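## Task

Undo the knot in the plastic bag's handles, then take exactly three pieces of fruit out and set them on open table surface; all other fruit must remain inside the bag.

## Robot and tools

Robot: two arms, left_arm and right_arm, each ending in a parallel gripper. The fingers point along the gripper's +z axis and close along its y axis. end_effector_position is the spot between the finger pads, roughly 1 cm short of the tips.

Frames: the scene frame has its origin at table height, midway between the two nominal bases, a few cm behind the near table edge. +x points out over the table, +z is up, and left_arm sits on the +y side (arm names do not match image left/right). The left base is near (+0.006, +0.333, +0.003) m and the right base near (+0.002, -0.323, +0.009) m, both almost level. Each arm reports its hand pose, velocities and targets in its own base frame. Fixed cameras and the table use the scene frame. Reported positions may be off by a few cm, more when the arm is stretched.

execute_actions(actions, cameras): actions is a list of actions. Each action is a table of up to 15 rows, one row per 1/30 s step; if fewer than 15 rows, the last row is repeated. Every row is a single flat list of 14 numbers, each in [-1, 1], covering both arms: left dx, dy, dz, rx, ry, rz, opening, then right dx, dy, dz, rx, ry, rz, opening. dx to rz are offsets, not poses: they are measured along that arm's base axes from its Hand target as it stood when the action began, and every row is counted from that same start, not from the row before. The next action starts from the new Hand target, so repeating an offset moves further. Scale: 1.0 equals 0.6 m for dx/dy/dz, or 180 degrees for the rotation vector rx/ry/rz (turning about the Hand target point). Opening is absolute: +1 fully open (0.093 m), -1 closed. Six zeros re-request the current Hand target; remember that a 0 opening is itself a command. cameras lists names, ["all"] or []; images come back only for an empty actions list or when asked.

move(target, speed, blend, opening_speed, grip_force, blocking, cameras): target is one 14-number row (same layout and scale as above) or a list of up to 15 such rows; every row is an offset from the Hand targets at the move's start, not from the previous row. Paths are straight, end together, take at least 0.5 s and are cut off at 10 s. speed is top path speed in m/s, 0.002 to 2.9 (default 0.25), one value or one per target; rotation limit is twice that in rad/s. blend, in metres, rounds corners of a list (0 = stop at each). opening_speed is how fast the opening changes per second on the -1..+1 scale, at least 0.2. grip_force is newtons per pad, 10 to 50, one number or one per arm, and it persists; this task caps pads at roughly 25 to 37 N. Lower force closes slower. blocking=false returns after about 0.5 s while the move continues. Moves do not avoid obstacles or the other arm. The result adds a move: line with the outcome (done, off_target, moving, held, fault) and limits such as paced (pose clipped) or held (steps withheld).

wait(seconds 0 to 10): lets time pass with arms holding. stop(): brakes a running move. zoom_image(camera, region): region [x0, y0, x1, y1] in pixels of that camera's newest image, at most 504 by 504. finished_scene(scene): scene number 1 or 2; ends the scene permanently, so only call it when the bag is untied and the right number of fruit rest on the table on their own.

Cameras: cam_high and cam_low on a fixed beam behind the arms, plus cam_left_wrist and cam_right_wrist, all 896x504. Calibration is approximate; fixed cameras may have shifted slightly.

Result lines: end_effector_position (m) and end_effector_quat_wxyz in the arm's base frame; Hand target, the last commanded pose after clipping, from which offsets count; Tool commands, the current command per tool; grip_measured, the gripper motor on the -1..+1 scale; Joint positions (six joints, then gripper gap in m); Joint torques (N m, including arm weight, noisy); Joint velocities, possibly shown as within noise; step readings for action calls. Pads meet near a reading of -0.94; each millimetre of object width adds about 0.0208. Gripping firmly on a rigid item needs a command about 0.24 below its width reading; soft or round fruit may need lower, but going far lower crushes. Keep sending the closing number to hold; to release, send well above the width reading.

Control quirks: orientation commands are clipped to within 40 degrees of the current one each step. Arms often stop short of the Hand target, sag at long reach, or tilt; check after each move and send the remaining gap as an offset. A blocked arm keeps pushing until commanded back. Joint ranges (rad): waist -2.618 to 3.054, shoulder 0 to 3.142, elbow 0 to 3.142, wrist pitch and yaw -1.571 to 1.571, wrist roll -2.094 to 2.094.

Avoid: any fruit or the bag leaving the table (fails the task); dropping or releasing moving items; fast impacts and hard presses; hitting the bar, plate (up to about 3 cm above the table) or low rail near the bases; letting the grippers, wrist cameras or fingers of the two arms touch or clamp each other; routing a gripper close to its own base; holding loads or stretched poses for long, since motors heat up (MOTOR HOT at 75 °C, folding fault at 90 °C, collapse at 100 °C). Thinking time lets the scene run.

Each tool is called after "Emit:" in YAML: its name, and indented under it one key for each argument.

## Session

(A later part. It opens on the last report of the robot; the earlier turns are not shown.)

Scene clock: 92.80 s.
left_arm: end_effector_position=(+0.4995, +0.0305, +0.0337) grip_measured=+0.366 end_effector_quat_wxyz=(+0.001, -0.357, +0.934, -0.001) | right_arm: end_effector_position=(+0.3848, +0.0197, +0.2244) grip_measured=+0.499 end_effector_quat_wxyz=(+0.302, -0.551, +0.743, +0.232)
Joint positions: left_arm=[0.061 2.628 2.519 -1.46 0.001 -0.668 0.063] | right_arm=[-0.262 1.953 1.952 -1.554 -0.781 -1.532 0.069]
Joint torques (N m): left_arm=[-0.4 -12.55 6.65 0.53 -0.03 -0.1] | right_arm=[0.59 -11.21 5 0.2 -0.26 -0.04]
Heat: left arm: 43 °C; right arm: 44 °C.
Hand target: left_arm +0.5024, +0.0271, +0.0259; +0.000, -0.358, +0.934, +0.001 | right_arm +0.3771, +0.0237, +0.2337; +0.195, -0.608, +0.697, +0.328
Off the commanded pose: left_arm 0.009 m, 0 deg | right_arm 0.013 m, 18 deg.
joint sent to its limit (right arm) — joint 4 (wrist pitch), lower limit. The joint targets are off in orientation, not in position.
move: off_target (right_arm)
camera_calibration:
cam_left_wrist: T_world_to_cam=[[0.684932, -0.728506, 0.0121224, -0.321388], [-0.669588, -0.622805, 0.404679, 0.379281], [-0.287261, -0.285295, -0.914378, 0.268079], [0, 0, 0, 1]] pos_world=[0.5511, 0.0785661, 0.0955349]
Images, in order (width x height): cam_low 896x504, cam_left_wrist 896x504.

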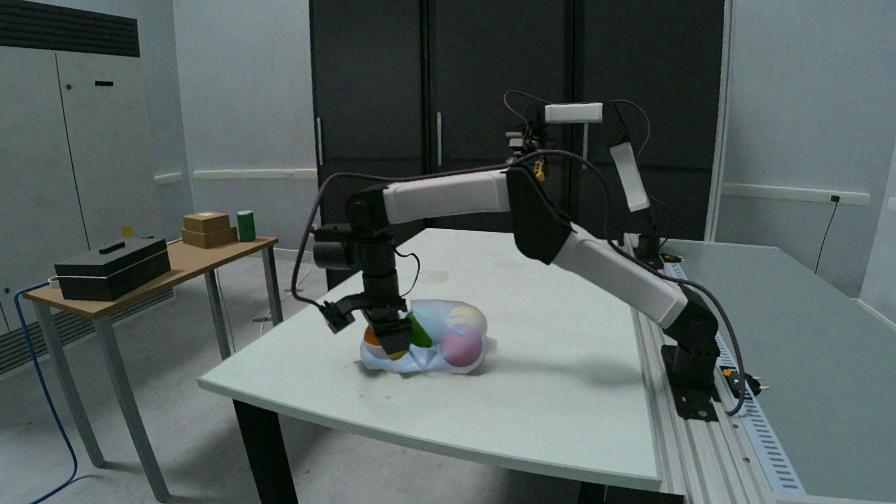

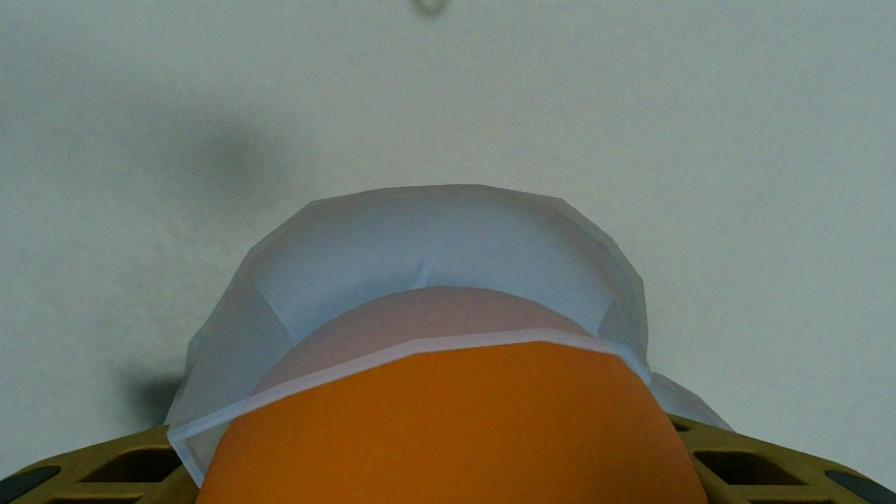

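Emit:
move:
  target: [0.01,0,0.12,0,0,0,-0.1,0,0,0,0,0,0,0.5]
  speed: 0.08
  cameras: ["cam_left_wrist","cam_low"]

Emit:
zoom_image:
  camera: "cam_low"
  region: [330, 230, 540, 400]

Scene clock: 94.73 s.
left_arm: end_effector_position=(+0.5075, +0.0310, +0.0720) grip_measured=+0.366 end_effector_quat_wxyz=(+0.032, -0.356, +0.934, -0.010) | right_arm: end_effector_position=(+0.3848, +0.0197, +0.2244) grip_measured=+0.499 end_effector_quat_wxyz=(+0.302, -0.551, +0.743, +0.232)
Joint positions: left_arm=[0.061 2.629 2.674 -1.549 0.001 -0.668 0.063] | right_arm=[-0.262 1.953 1.952 -1.554 -0.781 -1.532 0.069]
Joint torques (N m): left_arm=[-0.43 -17.25 7.54 0.37 -0.05 -0.11] | right_arm=[0.58 -11.29 5 0.2 -0.28 -0.02]
Heat: left arm: 44 °C; right arm: 44 °C.
Hand target: left_arm +0.5084, +0.0271, +0.0980; +0.000, -0.358, +0.934, +0.001 | right_arm +0.3771, +0.0237, +0.2337; +0.195, -0.608, +0.697, +0.328
Off the commanded pose: left_arm 0.026 m, 4 deg | right_arm 0.013 m, 18 deg.
joint sent to its limit (left arm) — joint 4 (wrist pitch), lower limit. The joint targets are off in orientation, not in position.
joint sent to its limit (right arm) — joint 4 (wrist pitch), lower limit. The joint targets are off in orientation, not in position.
move: off_target (left_arm, right_arm)
camera_calibration:
cam_left_wrist: T_world_to_cam=[[0.682787, -0.72864, 0.0537083, -0.328812], [-0.694401, -0.624329, 0.3578, 0.385356], [-0.227176, -0.281596, -0.932252, 0.276159], [0, 0, 0, 1]] pos_world=[0.554837, 0.0787684, 0.13723]
Images, in order (width x height): cam_low 896x504, cam_left_wrist 896x504.

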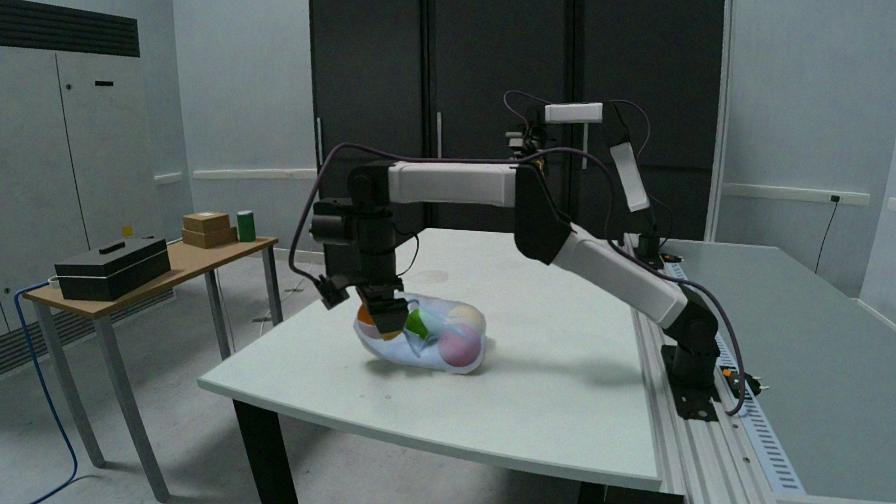

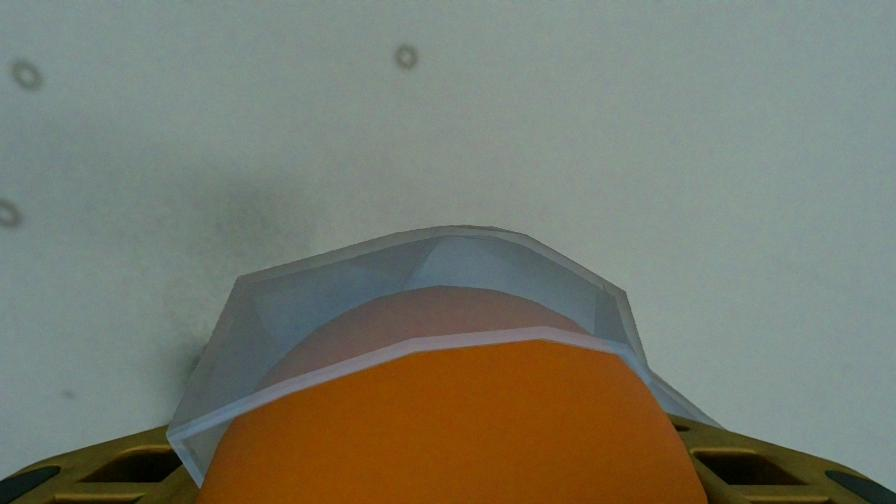

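Scaled by 2.400 from the camera's 896x504 image, which has a finer 1280x720 frame.

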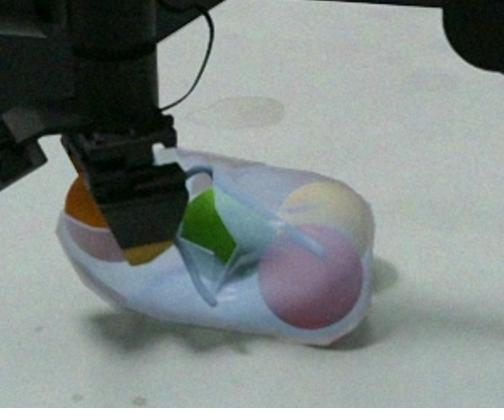

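Emit:
move:
  target: [-0.03,-0.3,-0.03,0,0,0,-0.1,0,-0.1,0,0,0,0,0.5]
  speed: 0.12

Emit:
move:
  target: [0,0,-0.07,0,0,0,-0.1,0,0,0,0,0,0,0.5]
  speed: 0.08

Emit:
move:
  target: [0,0,0,0,0,0,1,0,0,0,0,0,0,0.5]

Emit:
move:
  target: [-0.05,0.05,0.3,0,0,-0.23,1,0,0,0,0,0,0,0.5]
  cameras: ["all"]

Scene clock: 98.60 s.
left_arm: end_effector_position=(+0.4918, -0.1486, +0.0813) grip_measured=+0.366 end_effector_quat_wxyz=(+0.041, -0.355, +0.933, -0.029) | right_arm: end_effector_position=(+0.3827, -0.0372, +0.2215) grip_measured=+0.499 end_effector_quat_wxyz=(+0.318, -0.540, +0.756, +0.187)
Joint positions: left_arm=[-0.295 2.629 2.71 -1.551 -0.005 -1.023 0.063] | right_arm=[-0.402 1.953 1.952 -1.554 -0.756 -1.637 0.069]
Joint torques (N m): left_arm=[-0.4 -12.93 7.88 0.46 0.01 -0.11] | right_arm=[-0.12 -11.1 6.01 0.17 -0.25 -0.05]
Heat: left arm: 44 °C; right arm: 45 °C.
Hand target: left_arm +0.4904, -0.1528, +0.0799; +0.000, -0.358, +0.934, +0.001 | right_arm +0.3771, -0.0362, +0.2337; +0.195, -0.608, +0.697, +0.328
Off the commanded pose: left_arm 0.005 m, 6 deg | right_arm 0.013 m, 24 deg.
joint sent to its limit (left arm) — joint 4 (wrist pitch), lower limit. The joint targets are off in orientation, not in position.
joint sent to its limit (right arm) — joint 4 (wrist pitch), lower limit. The joint targets are off in orientation, not in position.
move: off_target (left_arm, right_arm)

Scene clock: 99.50 s.
left_arm: end_effector_position=(+0.4968, -0.1501, +0.0638) grip_measured=+0.366 end_effector_quat_wxyz=(+0.036, -0.356, +0.933, -0.025) | right_arm: end_effector_position=(+0.3826, -0.0373, +0.2214) grip_measured=+0.499 end_effector_quat_wxyz=(+0.318, -0.541, +0.756, +0.187)
Joint positions: left_arm=[-0.295 2.69 2.758 -1.552 -0.005 -1.023 0.063] | right_arm=[-0.402 1.953 1.952 -1.554 -0.756 -1.638 0.069]
Joint torques (N m): left_arm=[-0.34 -10.15 6.22 0.44 -0.02 -0.12] | right_arm=[0.01 -11.18 6.15 0.18 -0.26 -0.01]
Heat: left arm: 44 °C; right arm: 45 °C.
Hand target: left_arm +0.4905, -0.1528, +0.0379; +0.000, -0.358, +0.934, +0.001 | right_arm +0.3771, -0.0362, +0.2337; +0.195, -0.608, +0.697, +0.327
Off the commanded pose: left_arm 0.027 m, 5 deg | right_arm 0.014 m, 24 deg.
joint sent to its limit (left arm) — joint 4 (wrist pitch), lower limit. The joint targets still meet the commanded pose.
joint sent to its limit (right arm) — joint 4 (wrist pitch), lower limit. The joint targets are off in orientation, not in position.
move: off_target (left_arm, right_arm)

Scene clock: 100.10 s.
left_arm: end_effector_position=(+0.4953, -0.1496, +0.0475) grip_measured=+1.000 end_effector_quat_wxyz=(+0.023, -0.356, +0.934, -0.015) | right_arm: end_effector_position=(+0.3826, -0.0373, +0.2214) grip_measured=+0.499 end_effector_quat_wxyz=(+0.318, -0.541, +0.756, +0.187)
Joint positions: left_arm=[-0.295 2.725 2.762 -1.553 -0.005 -1.024 0.093] | right_arm=[-0.402 1.953 1.952 -1.554 -0.756 -1.638 0.069]
Joint torques (N m): left_arm=[-0.38 -12.63 6.31 0.39 -0.02 -0.09] | right_arm=[-0.03 -11.08 6.12 0.19 -0.27 -0.04]
Heat: left arm: 44 °C; right arm: 45 °C.
Hand target: left_arm +0.4904, -0.1528, +0.0378; +0.000, -0.358, +0.934, +0.001 | right_arm +0.3771, -0.0362, +0.2337; +0.195, -0.608, +0.697, +0.327
Off the commanded pose: left_arm 0.011 m, 3 deg | right_arm 0.014 m, 24 deg.
joint sent to its limit (left arm) — joint 4 (wrist pitch), lower limit. The joint targets still meet the commanded pose.
joint sent to its limit (right arm) — joint 4 (wrist pitch), lower limit. The joint targets are off in orientation, not in position.
move: off_target (left_arm, right_arm)

Scene clock: 102.40 s.
left_arm: end_effector_position=(+0.4675, -0.1238, +0.2111) grip_measured=+1.000 end_effector_quat_wxyz=(+0.150, -0.012, +0.988, -0.039) | right_arm: end_effector_position=(+0.3826, -0.0373, +0.2214) grip_measured=+0.499 end_effector_quat_wxyz=(+0.318, -0.541, +0.756, +0.187)
Joint positions: left_arm=[-0.261 2.282 2.576 -1.554 -0.005 -0.285 0.093] | right_arm=[-0.402 1.953 1.952 -1.554 -0.756 -1.638 0.069]
Joint torques (N m): left_arm=[0.27 -13.96 4.45 0.95 0.06 0.13] | right_arm=[-0.09 -11.08 6.16 0.17 -0.27 -0.03]
Heat: left arm: 45 °C; right arm: 45 °C.
Hand target: left_arm +0.4605, -0.1227, +0.2179; +0.000, -0.005, +1.000, +0.001 | right_arm +0.3771, -0.0362, +0.2337; +0.195, -0.608, +0.697, +0.327
Off the commanded pose: left_arm 0.010 m, 18 deg | right_arm 0.014 m, 24 deg.
joint sent to its limit (left arm) — joint 4 (wrist pitch), lower limit. The joint targets are off in orientation, not in position.
joint sent to its limit (right arm) — joint 4 (wrist pitch), lower limit. The joint targets are off in orientation, not in position.
move: off_target (left_arm, right_arm)
camera_calibration:
cam_left_wrist: T_world_to_cam=[[0.0337807, -0.994537, 0.0987638, -0.160937], [-0.992748, -0.0219837, 0.118183, 0.475817], [-0.115366, -0.10204, -0.988068, 0.334878], [0, 0, 0, 1]] pos_world=[0.516436, -0.115426, 0.290543]
cam_right_wrist: T_world_to_cam=[[0.93179, -0.35031, 0.0951308, -0.395023], [-0.308741, -0.902647, -0.299845, 0.190448], [0.190908, 0.250022, -0.949233, 0.236029], [0, 0, 0, 1]] pos_world=[0.381818, -0.0254855, 0.318731]

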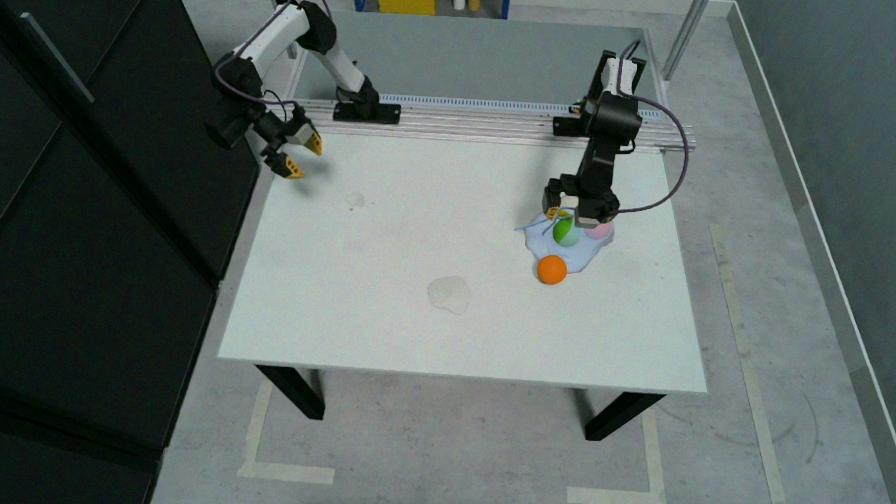

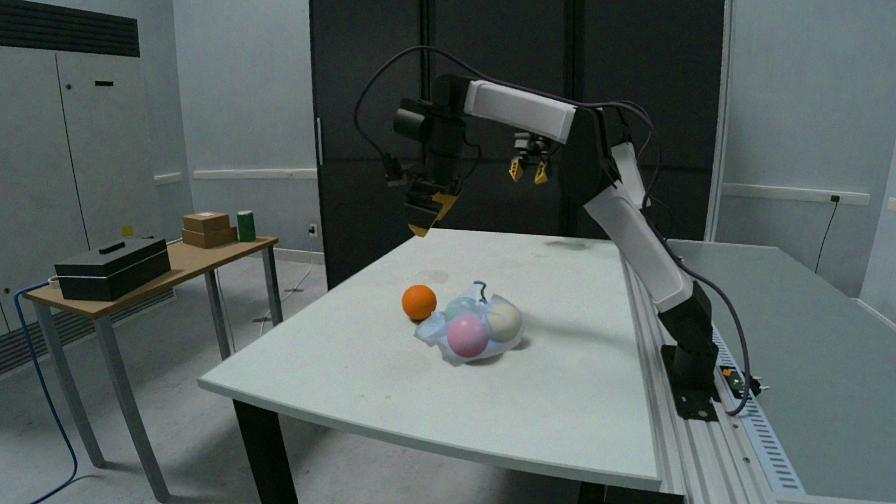

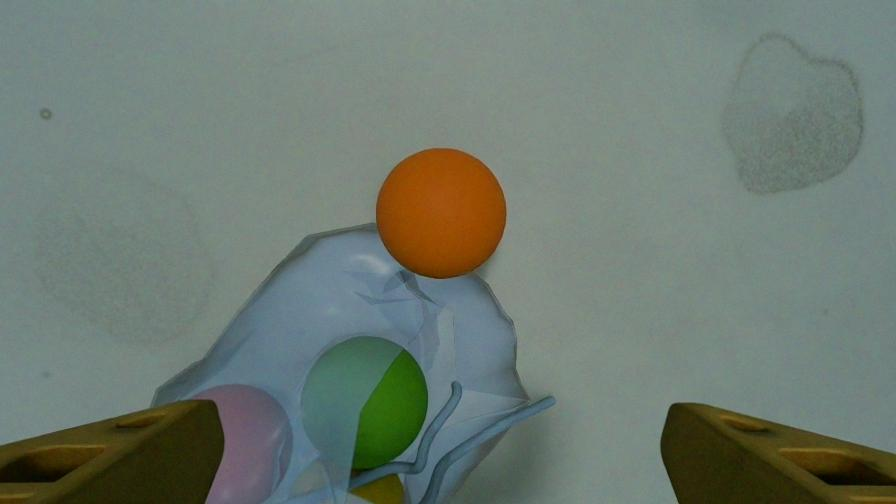

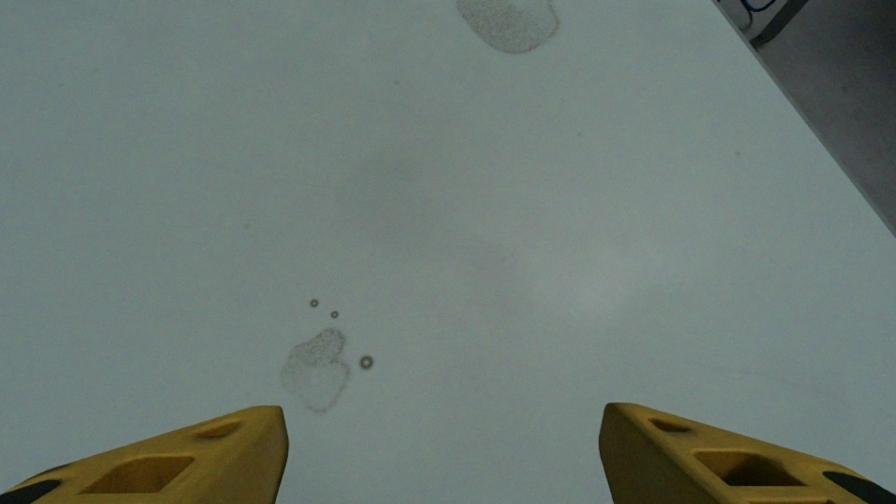

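Emit:
move:
  target: [0.075,-0.027,-0.21,0,0,0,1,0,0,0,0,0,0,0.5]

Emit:
move:
  target: [0.002,0,-0.119,0,0,0,1,0,0,0,0,0,0,0.5]
  speed: 0.12
  cameras: ["cam_left_wrist"]

Scene clock: 104.33 s.
left_arm: end_effector_position=(+0.5059, -0.1341, +0.0928) grip_measured=+1.000 end_effector_quat_wxyz=(+0.074, -0.012, +0.997, -0.018) | right_arm: end_effector_position=(+0.3826, -0.0373, +0.2214) grip_measured=+0.499 end_effector_quat_wxyz=(+0.318, -0.541, +0.756, +0.187)
Joint positions: left_arm=[-0.261 2.645 2.783 -1.556 -0.005 -0.284 0.093] | right_arm=[-0.402 1.953 1.952 -1.554 -0.756 -1.638 0.069]
Joint torques (N m): left_arm=[-0.44 -13.22 7.72 0.65 0.04 0.07] | right_arm=[0.01 -11.12 6.12 0.19 -0.26 -0.03]
Heat: left arm: 45 °C; right arm: 45 °C.
Hand target: left_arm +0.5054, -0.1389, +0.0919; +0.000, -0.005, +1.000, +0.001 | right_arm +0.3771, -0.0362, +0.2337; +0.195, -0.608, +0.697, +0.327
Off the commanded pose: left_arm 0.005 m, 9 deg | right_arm 0.014 m, 24 deg.
joint sent to its limit (left arm) — joint 4 (wrist pitch), lower limit. The joint targets are off in orientation, not in position.
joint sent to its limit (right arm) — joint 4 (wrist pitch), lower limit. The joint targets are off in orientation, not in position.
move: off_target (left_arm, right_arm)

Scene clock: 105.50 s.
left_arm: end_effector_position=(+0.5064, -0.1342, +0.0249) grip_measured=+1.000 end_effector_quat_wxyz=(+0.023, -0.012, +1.000, -0.004) | right_arm: end_effector_position=(+0.3826, -0.0373, +0.2214) grip_measured=+0.499 end_effector_quat_wxyz=(+0.318, -0.541, +0.756, +0.187)
Joint positions: left_arm=[-0.261 2.811 2.843 -1.556 -0.005 -0.284 0.093] | right_arm=[-0.402 1.953 1.952 -1.554 -0.756 -1.638 0.069]
Joint torques (N m): left_arm=[-0.36 -13.11 7.8 0.49 0.04 0.08] | right_arm=[-0.13 -11.12 6.12 0.19 -0.27 -0.02]
Heat: left arm: 45 °C; right arm: 45 °C.
Hand target: left_arm +0.5066, -0.1389, +0.0204; +0.000, -0.005, +1.000, +0.001 | right_arm +0.3771, -0.0362, +0.2337; +0.195, -0.608, +0.697, +0.327
Off the commanded pose: left_arm 0.006 m, 3 deg | right_arm 0.014 m, 24 deg.
elbow stopped short (left arm): the move would have taken joint 3 (elbow) straighter than the controller allows.
joint sent to its limit (right arm) — joint 4 (wrist pitch), lower limit. The joint targets are off in orientation, not in position.
move: off_target (left_arm, right_arm)
camera_calibration:
cam_left_wrist: T_world_to_cam=[[0.0486768, -0.998617, 0.0198865, -0.160227], [-0.930921, -0.0381438, 0.363223, 0.49667], [-0.361962, -0.0361933, -0.93149, 0.286583], [0, 0, 0, 1]] pos_world=[0.573892, -0.130688, 0.0897333]
Images, in order (width x height): cam_left_wrist 896x504.

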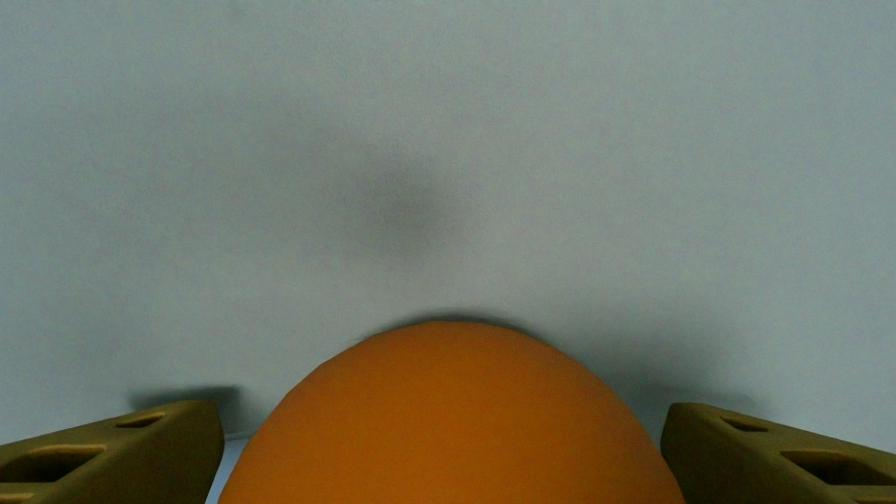

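Emit:
move:
  target: [0,0,0,0,0,0,0.05,0,0,0,0,0,0,0.5]
  opening_speed: 1

Emit:
move:
  target:
    - [0,0,0.13,0,0,0,0.05,0,0,0,0,0,0,0.5]
    - [-0.01,-0.37,0.13,0,0,0,0.05,0,0,0,0,0,0,0.5]
    - [-0.01,-0.37,0.0,0,0,0,0.05,0,0,0,0,0,0,0.5]
  blend: [0.02,0.02,0]
  cameras: ["cam_left_wrist","cam_low"]

Scene clock: 107.40 s.
left_arm: end_effector_position=(+0.5064, -0.1342, +0.0249) grip_measured=+0.328 end_effector_quat_wxyz=(+0.023, -0.012, +1.000, -0.004) | right_arm: end_effector_position=(+0.3826, -0.0373, +0.2214) grip_measured=+0.499 end_effector_quat_wxyz=(+0.318, -0.541, +0.756, +0.187)
Joint positions: left_arm=[-0.261 2.811 2.843 -1.556 -0.005 -0.284 0.061] | right_arm=[-0.402 1.953 1.952 -1.554 -0.756 -1.638 0.069]
Joint torques (N m): left_arm=[-0.36 -13.14 7.9 0.49 0.04 0.06] | right_arm=[-0.12 -11.1 6.11 0.16 -0.25 -0.03]
Heat: left arm: 46 °C; right arm: 45 °C.
Hand target: left_arm +0.5066, -0.1389, +0.0204; +0.000, -0.005, +1.000, +0.001 | right_arm +0.3771, -0.0362, +0.2337; +0.195, -0.608, +0.697, +0.327
Off the commanded pose: left_arm 0.006 m, 3 deg | right_arm 0.014 m, 24 deg.
elbow stopped short (left arm): the move would have taken joint 3 (elbow) straighter than the controller allows.
joint sent to its limit (right arm) — joint 4 (wrist pitch), lower limit. The joint targets are off in orientation, not in position.
move: off_target (left_arm, right_arm)

Scene clock: 109.57 s.
left_arm: end_effector_position=(+0.4974, -0.3559, +0.0219) grip_measured=+0.328 end_effector_quat_wxyz=(+0.161, +0.001, +0.981, -0.110) | right_arm: end_effector_position=(+0.3826, -0.0373, +0.2214) grip_measured=+0.499 end_effector_quat_wxyz=(+0.318, -0.541, +0.756, +0.187)
Joint positions: left_arm=[-0.623 2.861 2.857 -1.175 -0.009 -0.62 0.061] | right_arm=[-0.402 1.953 1.952 -1.554 -0.756 -1.638 0.069]
Joint torques (N m): left_arm=[0.05 -14.65 7.35 1.37 0.03 -0.09] | right_arm=[-0.01 -11.11 6.09 0.2 -0.28 -0.04]
Heat: left arm: 47 °C; right arm: 45 °C.
Hand target: left_arm +0.5005, -0.3610, +0.0204; +0.000, -0.005, +1.000, +0.001 | right_arm +0.3771, -0.0362, +0.2337; +0.195, -0.608, +0.697, +0.327
Off the commanded pose: left_arm 0.006 m, 23 deg | right_arm 0.014 m, 24 deg.
elbow stopped short (left arm): the move would have taken joint 3 (elbow) straighter than the controller allows.
joint sent to its limit (right arm) — joint 4 (wrist pitch), lower limit. The joint targets are off in orientation, not in position.
move: off_target (left_arm, right_arm)
camera_calibration:
cam_left_wrist: T_world_to_cam=[[-0.0157006, -0.972224, 0.233525, -0.344418], [-0.995243, 0.0376552, 0.089855, 0.545849], [-0.0961527, -0.231003, -0.96819, 0.0718454], [0, 0, 0, 1]] pos_world=[0.544753, -0.338809, 0.100943]
Images, in order (width x height): cam_low 896x504, cam_left_wrist 896x504.

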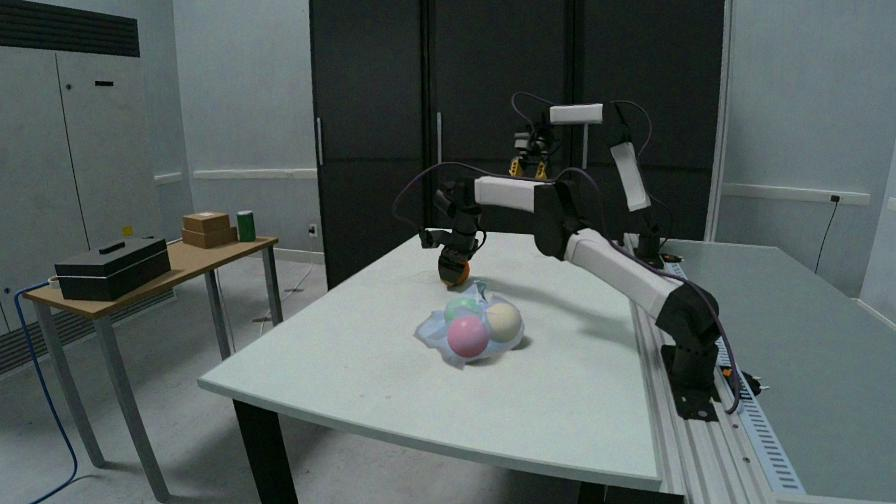

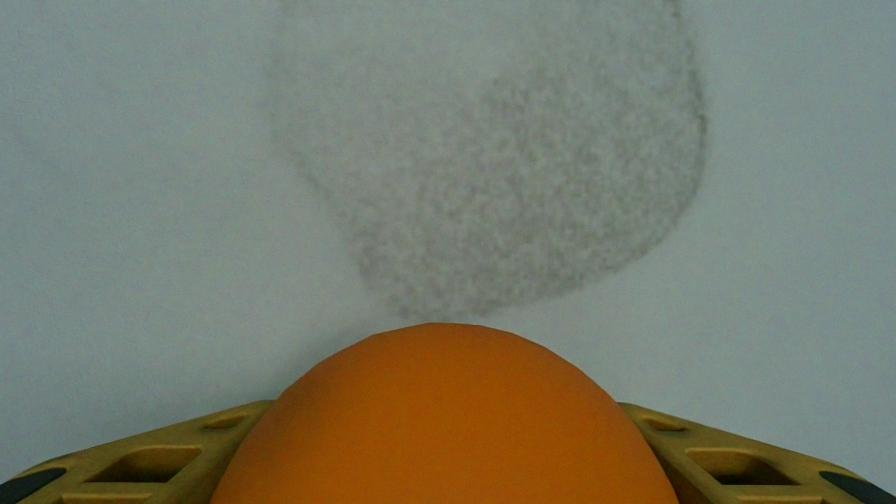

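Emit:
move:
  target: [0,0,-0.01,0,0,0,0.05,0,0,0,0,0,0,0.5]

Emit:
move:
  target: [0,0,0,0,0,0,1,0,0,0,0,0,0,0.5]
  opening_speed: 0.8

Emit:
move:
  target:
    - [0,0,0.2,0,0,0,1,0,0,0,0,0,0,0.5]
    - [-0.12,0.3,0.38,0,0,0,1,0,0,0,0,0,0,0.5]
  cameras: ["all"]

Scene clock: 111.20 s.
left_arm: end_effector_position=(+0.4981, -0.3563, +0.0223) grip_measured=+0.328 end_effector_quat_wxyz=(+0.162, +0.000, +0.980, -0.111) | right_arm: end_effector_position=(+0.3826, -0.0373, +0.2214) grip_measured=+0.499 end_effector_quat_wxyz=(+0.318, -0.541, +0.756, +0.187)
Joint positions: left_arm=[-0.623 2.861 2.857 -1.171 -0.009 -0.621 0.061] | right_arm=[-0.402 1.953 1.952 -1.554 -0.756 -1.638 0.069]
Joint torques (N m): left_arm=[0.01 -13.82 7.25 1.4 0.02 -0.11] | right_arm=[-0.12 -11.15 6.12 0.18 -0.27 -0.01]
Heat: left arm: 47 °C; right arm: 45 °C.
Hand target: left_arm +0.5005, -0.3610, +0.0144; +0.000, -0.005, +1.000, +0.001 | right_arm +0.3771, -0.0362, +0.2337; +0.195, -0.608, +0.697, +0.327
Off the commanded pose: left_arm 0.009 m, 23 deg | right_arm 0.014 m, 24 deg.
elbow stopped short (left arm): the move would have taken joint 3 (elbow) straighter than the controller allows.
joint sent to its limit (right arm) — joint 4 (wrist pitch), lower limit. The joint targets are off in orientation, not in position.
move: off_target (left_arm, right_arm)

Scene clock: 112.63 s.
left_arm: end_effector_position=(+0.4988, -0.3568, +0.0226) grip_measured=+1.000 end_effector_quat_wxyz=(+0.164, +0.000, +0.980, -0.112) | right_arm: end_effector_position=(+0.3826, -0.0373, +0.2214) grip_measured=+0.499 end_effector_quat_wxyz=(+0.318, -0.541, +0.756, +0.187)
Joint positions: left_arm=[-0.623 2.861 2.857 -1.167 -0.009 -0.621 0.093] | right_arm=[-0.402 1.953 1.952 -1.554 -0.756 -1.638 0.069]
Joint torques (N m): left_arm=[0.01 -13.86 7.35 1.39 0.03 -0.1] | right_arm=[-0.09 -11.17 6.19 0.19 -0.25 -0.04]
Heat: left arm: 47 °C; right arm: 45 °C.
Hand target: left_arm +0.5005, -0.3610, +0.0144; +0.000, -0.005, +1.000, +0.001 | right_arm +0.3771, -0.0362, +0.2337; +0.195, -0.608, +0.697, +0.327
Off the commanded pose: left_arm 0.009 m, 23 deg | right_arm 0.014 m, 24 deg.
elbow stopped short (left arm): the move would have taken joint 3 (elbow) straighter than the controller allows.
joint sent to its limit (right arm) — joint 4 (wrist pitch), lower limit. The joint targets are off in orientation, not in position.
move: off_target (left_arm, right_arm)

Scene clock: 115.73 s.
left_arm: end_effector_position=(+0.4357, -0.1833, +0.2380) grip_measured=+1.000 end_effector_quat_wxyz=(+0.162, -0.014, +0.984, -0.076) | right_arm: end_effector_position=(+0.3826, -0.0373, +0.2214) grip_measured=+0.499 end_effector_quat_wxyz=(+0.318, -0.541, +0.756, +0.187)
Joint positions: left_arm=[-0.394 2.205 2.546 -1.552 0.011 -0.425 0.093] | right_arm=[-0.402 1.953 1.952 -1.554 -0.756 -1.638 0.069]
Joint torques (N m): left_arm=[-0.12 -13 4.41 1 -0.09 0.17] | right_arm=[-0.02 -11.08 6.09 0.2 -0.27 -0.03]
Heat: left arm: 49 °C; right arm: 45 °C.
Hand target: left_arm +0.4285, -0.1809, +0.2425; +0.000, -0.005, +1.000, +0.001 | right_arm +0.3771, -0.0362, +0.2337; +0.195, -0.608, +0.697, +0.327
Off the commanded pose: left_arm 0.009 m, 21 deg | right_arm 0.014 m, 24 deg.
elbow stopped short (left arm): the move would have taken joint 3 (elbow) straighter than the controller allows.
joint sent to its limit (left arm) — joint 4 (wrist pitch), lower limit. The joint targets are off in orientation, not in position.
joint sent to its limit (right arm) — joint 4 (wrist pitch), lower limit. The joint targets are off in orientation, not in position.
move: off_target (left_arm, right_arm)
camera_calibration:
cam_left_wrist: T_world_to_cam=[[0.0243726, -0.984629, 0.172948, -0.233302], [-0.99568, -0.00840465, 0.0924661, 0.449755], [-0.0895912, -0.174455, -0.980581, 0.3254], [0, 0, 0, 1]] pos_world=[0.482652, -0.169169, 0.317843]
cam_right_wrist: T_world_to_cam=[[0.93179, -0.35031, 0.0951308, -0.395023], [-0.308741, -0.902647, -0.299845, 0.190448], [0.190908, 0.250022, -0.949233, 0.236029], [0, 0, 0, 1]] pos_world=[0.381818, -0.0254855, 0.318731]

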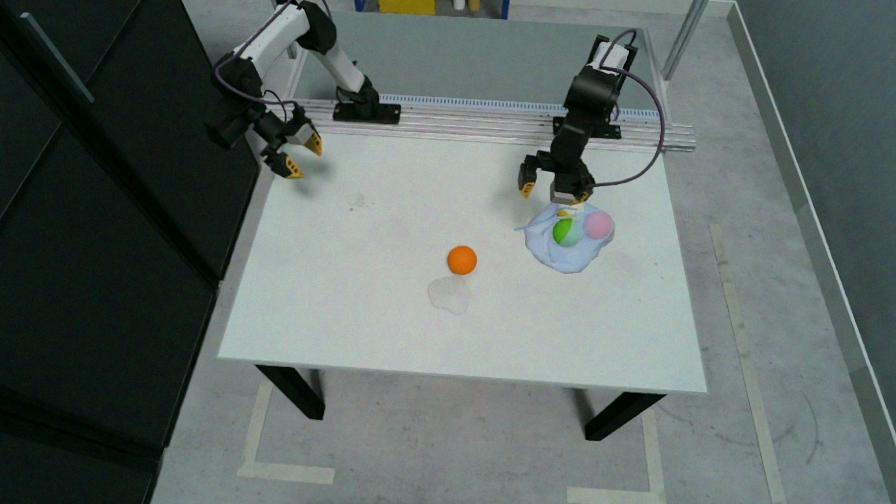

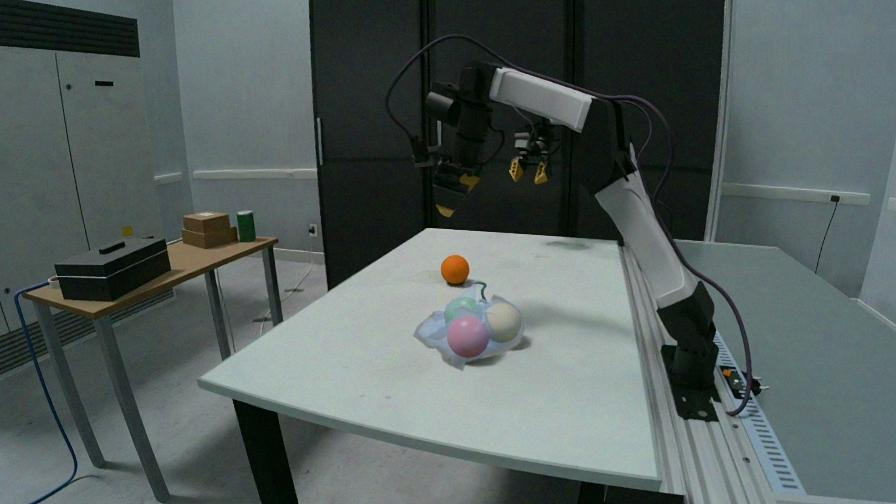

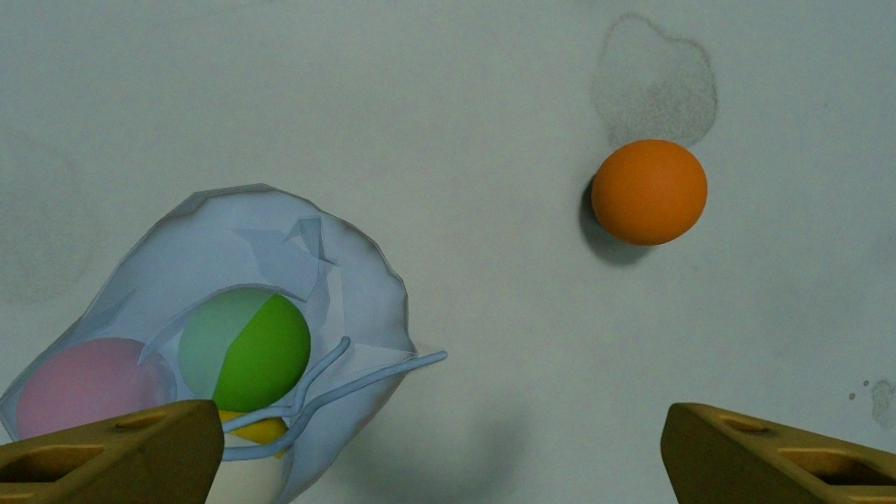

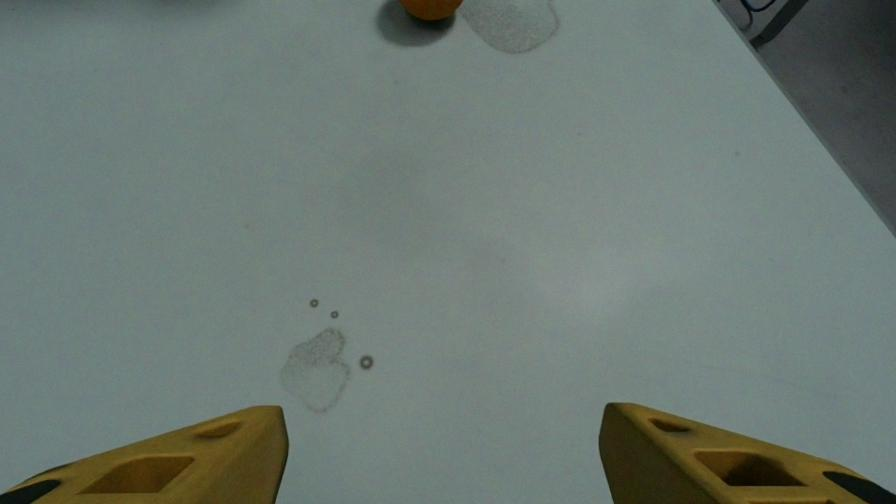

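Emit:
move:
  target: [0.0,0.14,-0.08,0,0,0,1,0,0,0,0,0,0,0.5]
  cameras: ["cam_left_wrist"]

Emit:
zoom_image:
  camera: "cam_low"
  region: [390, 230, 560, 380]

Scene clock: 117.70 s.
left_arm: end_effector_position=(+0.4367, -0.0987, +0.1828) grip_measured=+1.000 end_effector_quat_wxyz=(+0.078, -0.014, +0.997, -0.023) | right_arm: end_effector_position=(+0.3826, -0.0373, +0.2214) grip_measured=+0.499 end_effector_quat_wxyz=(+0.318, -0.541, +0.756, +0.187)
Joint positions: left_arm=[-0.219 2.197 2.342 -1.553 0.009 -0.247 0.093] | right_arm=[-0.402 1.953 1.952 -1.554 -0.756 -1.638 0.069]
Joint torques (N m): left_arm=[-0.03 -14.38 4.63 0.65 -0.09 0.13] | right_arm=[-0.05 -11.07 6.11 0.17 -0.27 -0.03]
Heat: left arm: 49 °C; right arm: 45 °C.
Hand target: left_arm +0.4285, -0.0970, +0.1945; +0.000, -0.005, +1.000, +0.001 | right_arm +0.3771, -0.0362, +0.2337; +0.195, -0.608, +0.697, +0.327
Off the commanded pose: left_arm 0.014 m, 9 deg | right_arm 0.014 m, 24 deg.
joint sent to its limit (left arm) — joint 4 (wrist pitch), lower limit. The joint targets are off in orientation, not in position.
joint sent to its limit (right arm) — joint 4 (wrist pitch), lower limit. The joint targets are off in orientation, not in position.
move: off_target (left_arm, right_arm)
camera_calibration:
cam_left_wrist: T_world_to_cam=[[0.0473857, -0.99694, 0.062178, -0.131593], [-0.965211, -0.0296752, 0.259783, 0.410482], [-0.257143, -0.0723249, -0.963663, 0.3664], [0, 0, 0, 1]] pos_world=[0.496655, -0.0925089, 0.254632]
Images, in order (width x height): cam_left_wrist 896x504.

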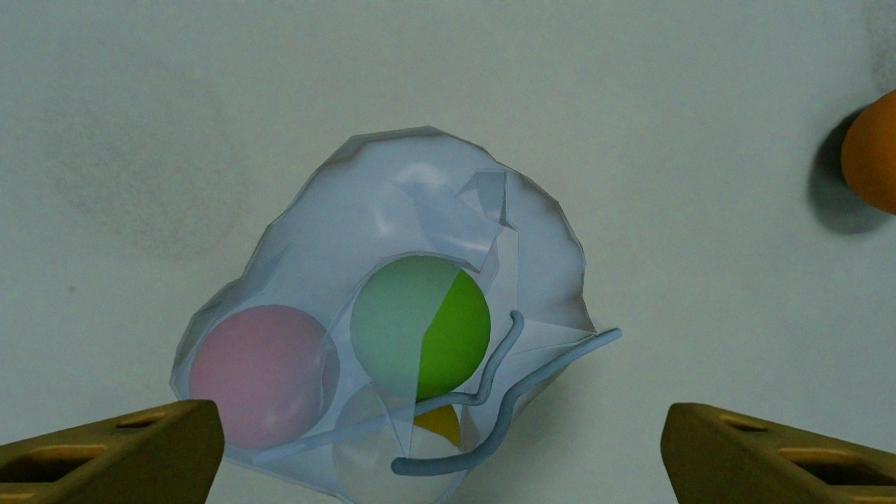

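This scene's latest camera images include none from cam_low. They are from: cam_left_wrist. cam_low's image comes with the result of a call that names it in "cameras".

Emit:
move:
  target: [-0.155,-0.005,-0.1,0,0,-0.5,-0.3,0,0,0,0,0,0,0.5]
  cameras: ["cam_left_wrist","cam_low"]

Emit:
zoom_image:
  camera: "cam_low"
  region: [390, 230, 560, 380]

Scene clock: 122.93 s.
left_arm: end_effector_position=(+0.3363, -0.0976, +0.1283) grip_measured=-0.298 end_effector_quat_wxyz=(-0.011, +0.694, +0.719, -0.011) | right_arm: end_effector_position=(+0.3826, -0.0373, +0.2214) grip_measured=+0.499 end_effector_quat_wxyz=(+0.318, -0.541, +0.756, +0.187)
Joint positions: left_arm=[-0.278 1.9 1.689 -1.39 0.01 1.258 0.031] | right_arm=[-0.402 1.953 1.952 -1.554 -0.756 -1.638 0.069]
Joint torques (N m): left_arm=[-0.75 -11.56 4.57 0.48 -0.01 0.12] | right_arm=[-0.08 -11.11 6.09 0.19 -0.26 -0.03]
Heat: left arm: 49 °C; right arm: 45 °C.
Hand target: left_arm +0.3355, -0.0999, +0.1345; +0.001, +0.703, +0.711, +0.001 | right_arm +0.3771, -0.0362, +0.2337; +0.195, -0.608, +0.697, +0.327
Off the commanded pose: left_arm 0.007 m, 2 deg | right_arm 0.014 m, 24 deg.
joint sent to its limit (right arm) — joint 4 (wrist pitch), lower limit. The joint targets are off in orientation, not in position.
move: off_target (right_arm)
camera_calibration:
cam_left_wrist: T_world_to_cam=[[-0.997228, -0.0611057, 0.0424578, 0.322828], [-0.0386445, 0.912943, 0.406253, 0.0893114], [-0.0635859, 0.403486, -0.912774, 0.262848], [0, 0, 0, 1]] pos_world=[0.342098, -0.167865, 0.189932]
Images, in order (width x height): cam_low 896x504, cam_left_wrist 896x504.

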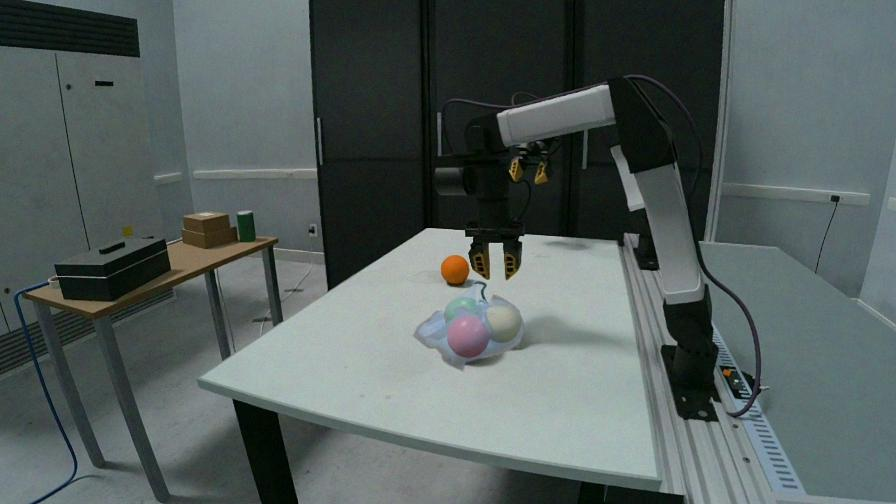

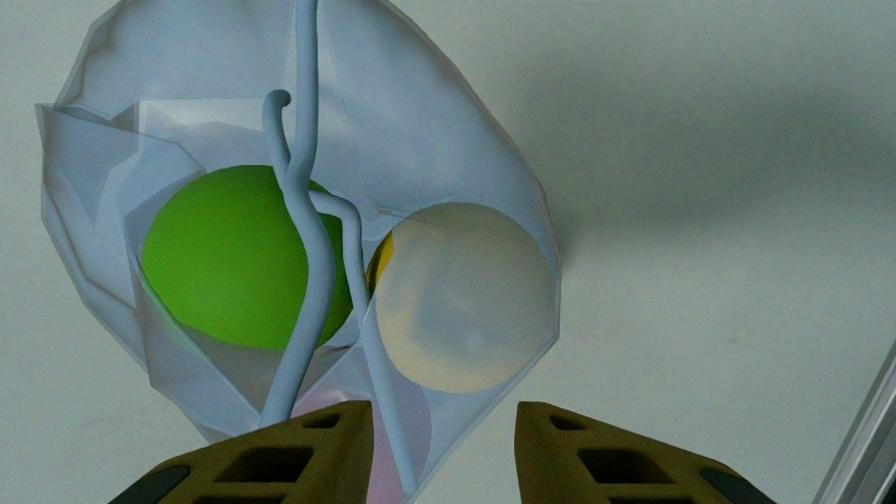

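Scaled by 2.965 from the camera's 896x504 image, which has a finer 1280x720 frame.

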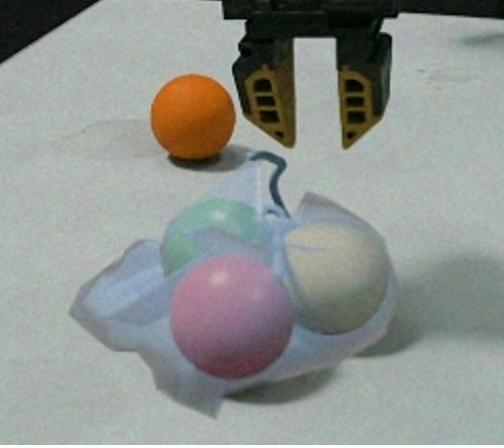

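Emit:
move:
  target: [0.045,-0.105,-0.07,0,0,0,-0.3,0,0,0,0,0,0,0.5]
  speed: 0.12
  cameras: ["cam_left_wrist","cam_low"]

Emit:
zoom_image:
  camera: "cam_low"
  region: [390, 230, 560, 380]

Scene clock: 126.33 s.
left_arm: end_effector_position=(+0.3544, -0.1570, +0.0939) grip_measured=-0.298 end_effector_quat_wxyz=(-0.007, +0.704, +0.710, -0.007) | right_arm: end_effector_position=(+0.3826, -0.0373, +0.2214) grip_measured=+0.499 end_effector_quat_wxyz=(+0.318, -0.541, +0.756, +0.187)
Joint positions: left_arm=[-0.414 2.043 1.754 -1.3 0.008 1.15 0.031] | right_arm=[-0.402 1.953 1.952 -1.554 -0.756 -1.638 0.069]
Joint torques (N m): left_arm=[-0.49 -8.91 7.97 0.52 0 -0.11] | right_arm=[-0.14 -11.07 6.19 0.19 -0.27 -0.03]
Heat: left arm: 48 °C; right arm: 45 °C.
Hand target: left_arm +0.3625, -0.1630, +0.0925; +0.001, +0.703, +0.711, +0.000 | right_arm +0.3771, -0.0362, +0.2337; +0.195, -0.608, +0.697, +0.327
Off the commanded pose: left_arm 0.010 m, 1 deg | right_arm 0.014 m, 24 deg.
joint sent to its limit (right arm) — joint 4 (wrist pitch), lower limit. The joint targets are off in orientation, not in position.
move: off_target (right_arm)
camera_calibration:
cam_left_wrist: T_world_to_cam=[[-0.998997, -0.0327609, 0.0305131, 0.344949], [-0.0175648, 0.913721, 0.405962, 0.150981], [-0.0411802, 0.405019, -0.91338, 0.248912], [0, 0, 0, 1]] pos_world=[0.357505, -0.227468, 0.155533]
Images, in order (width x height): cam_low 896x504, cam_left_wrist 896x504.

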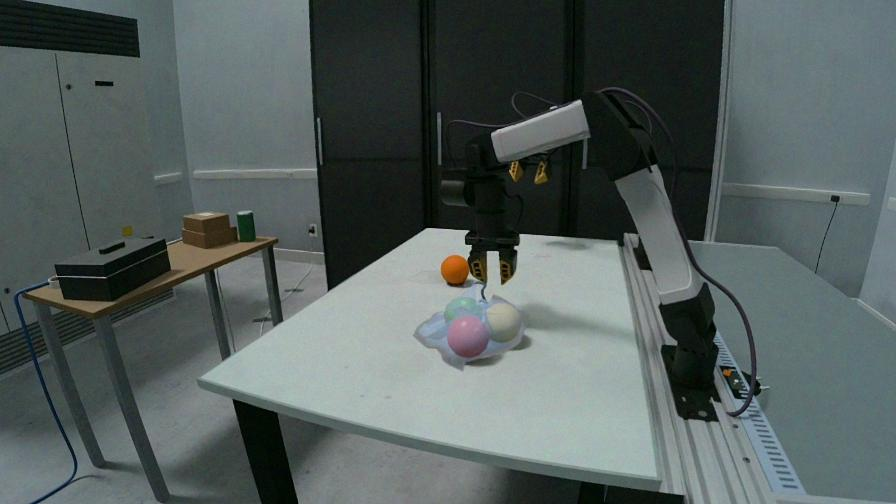

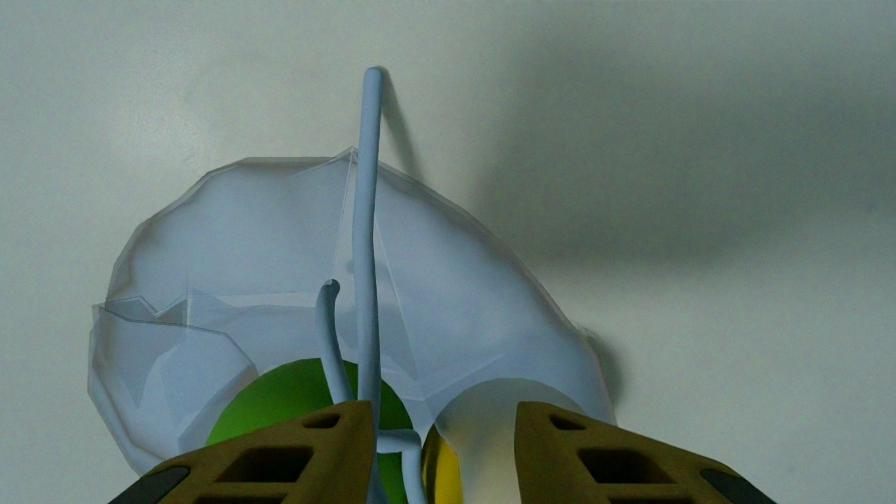

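Scaled by 2.965 from the camera's 896x504 image, which has a finer 1280x720 frame.

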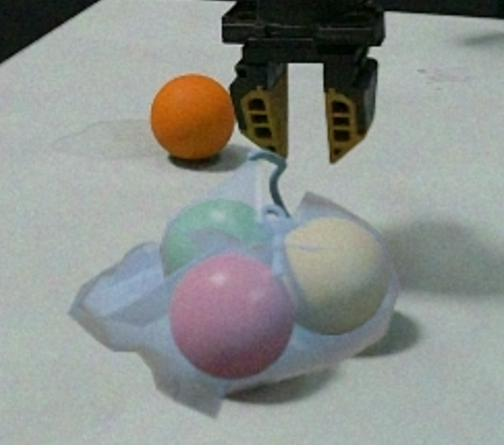

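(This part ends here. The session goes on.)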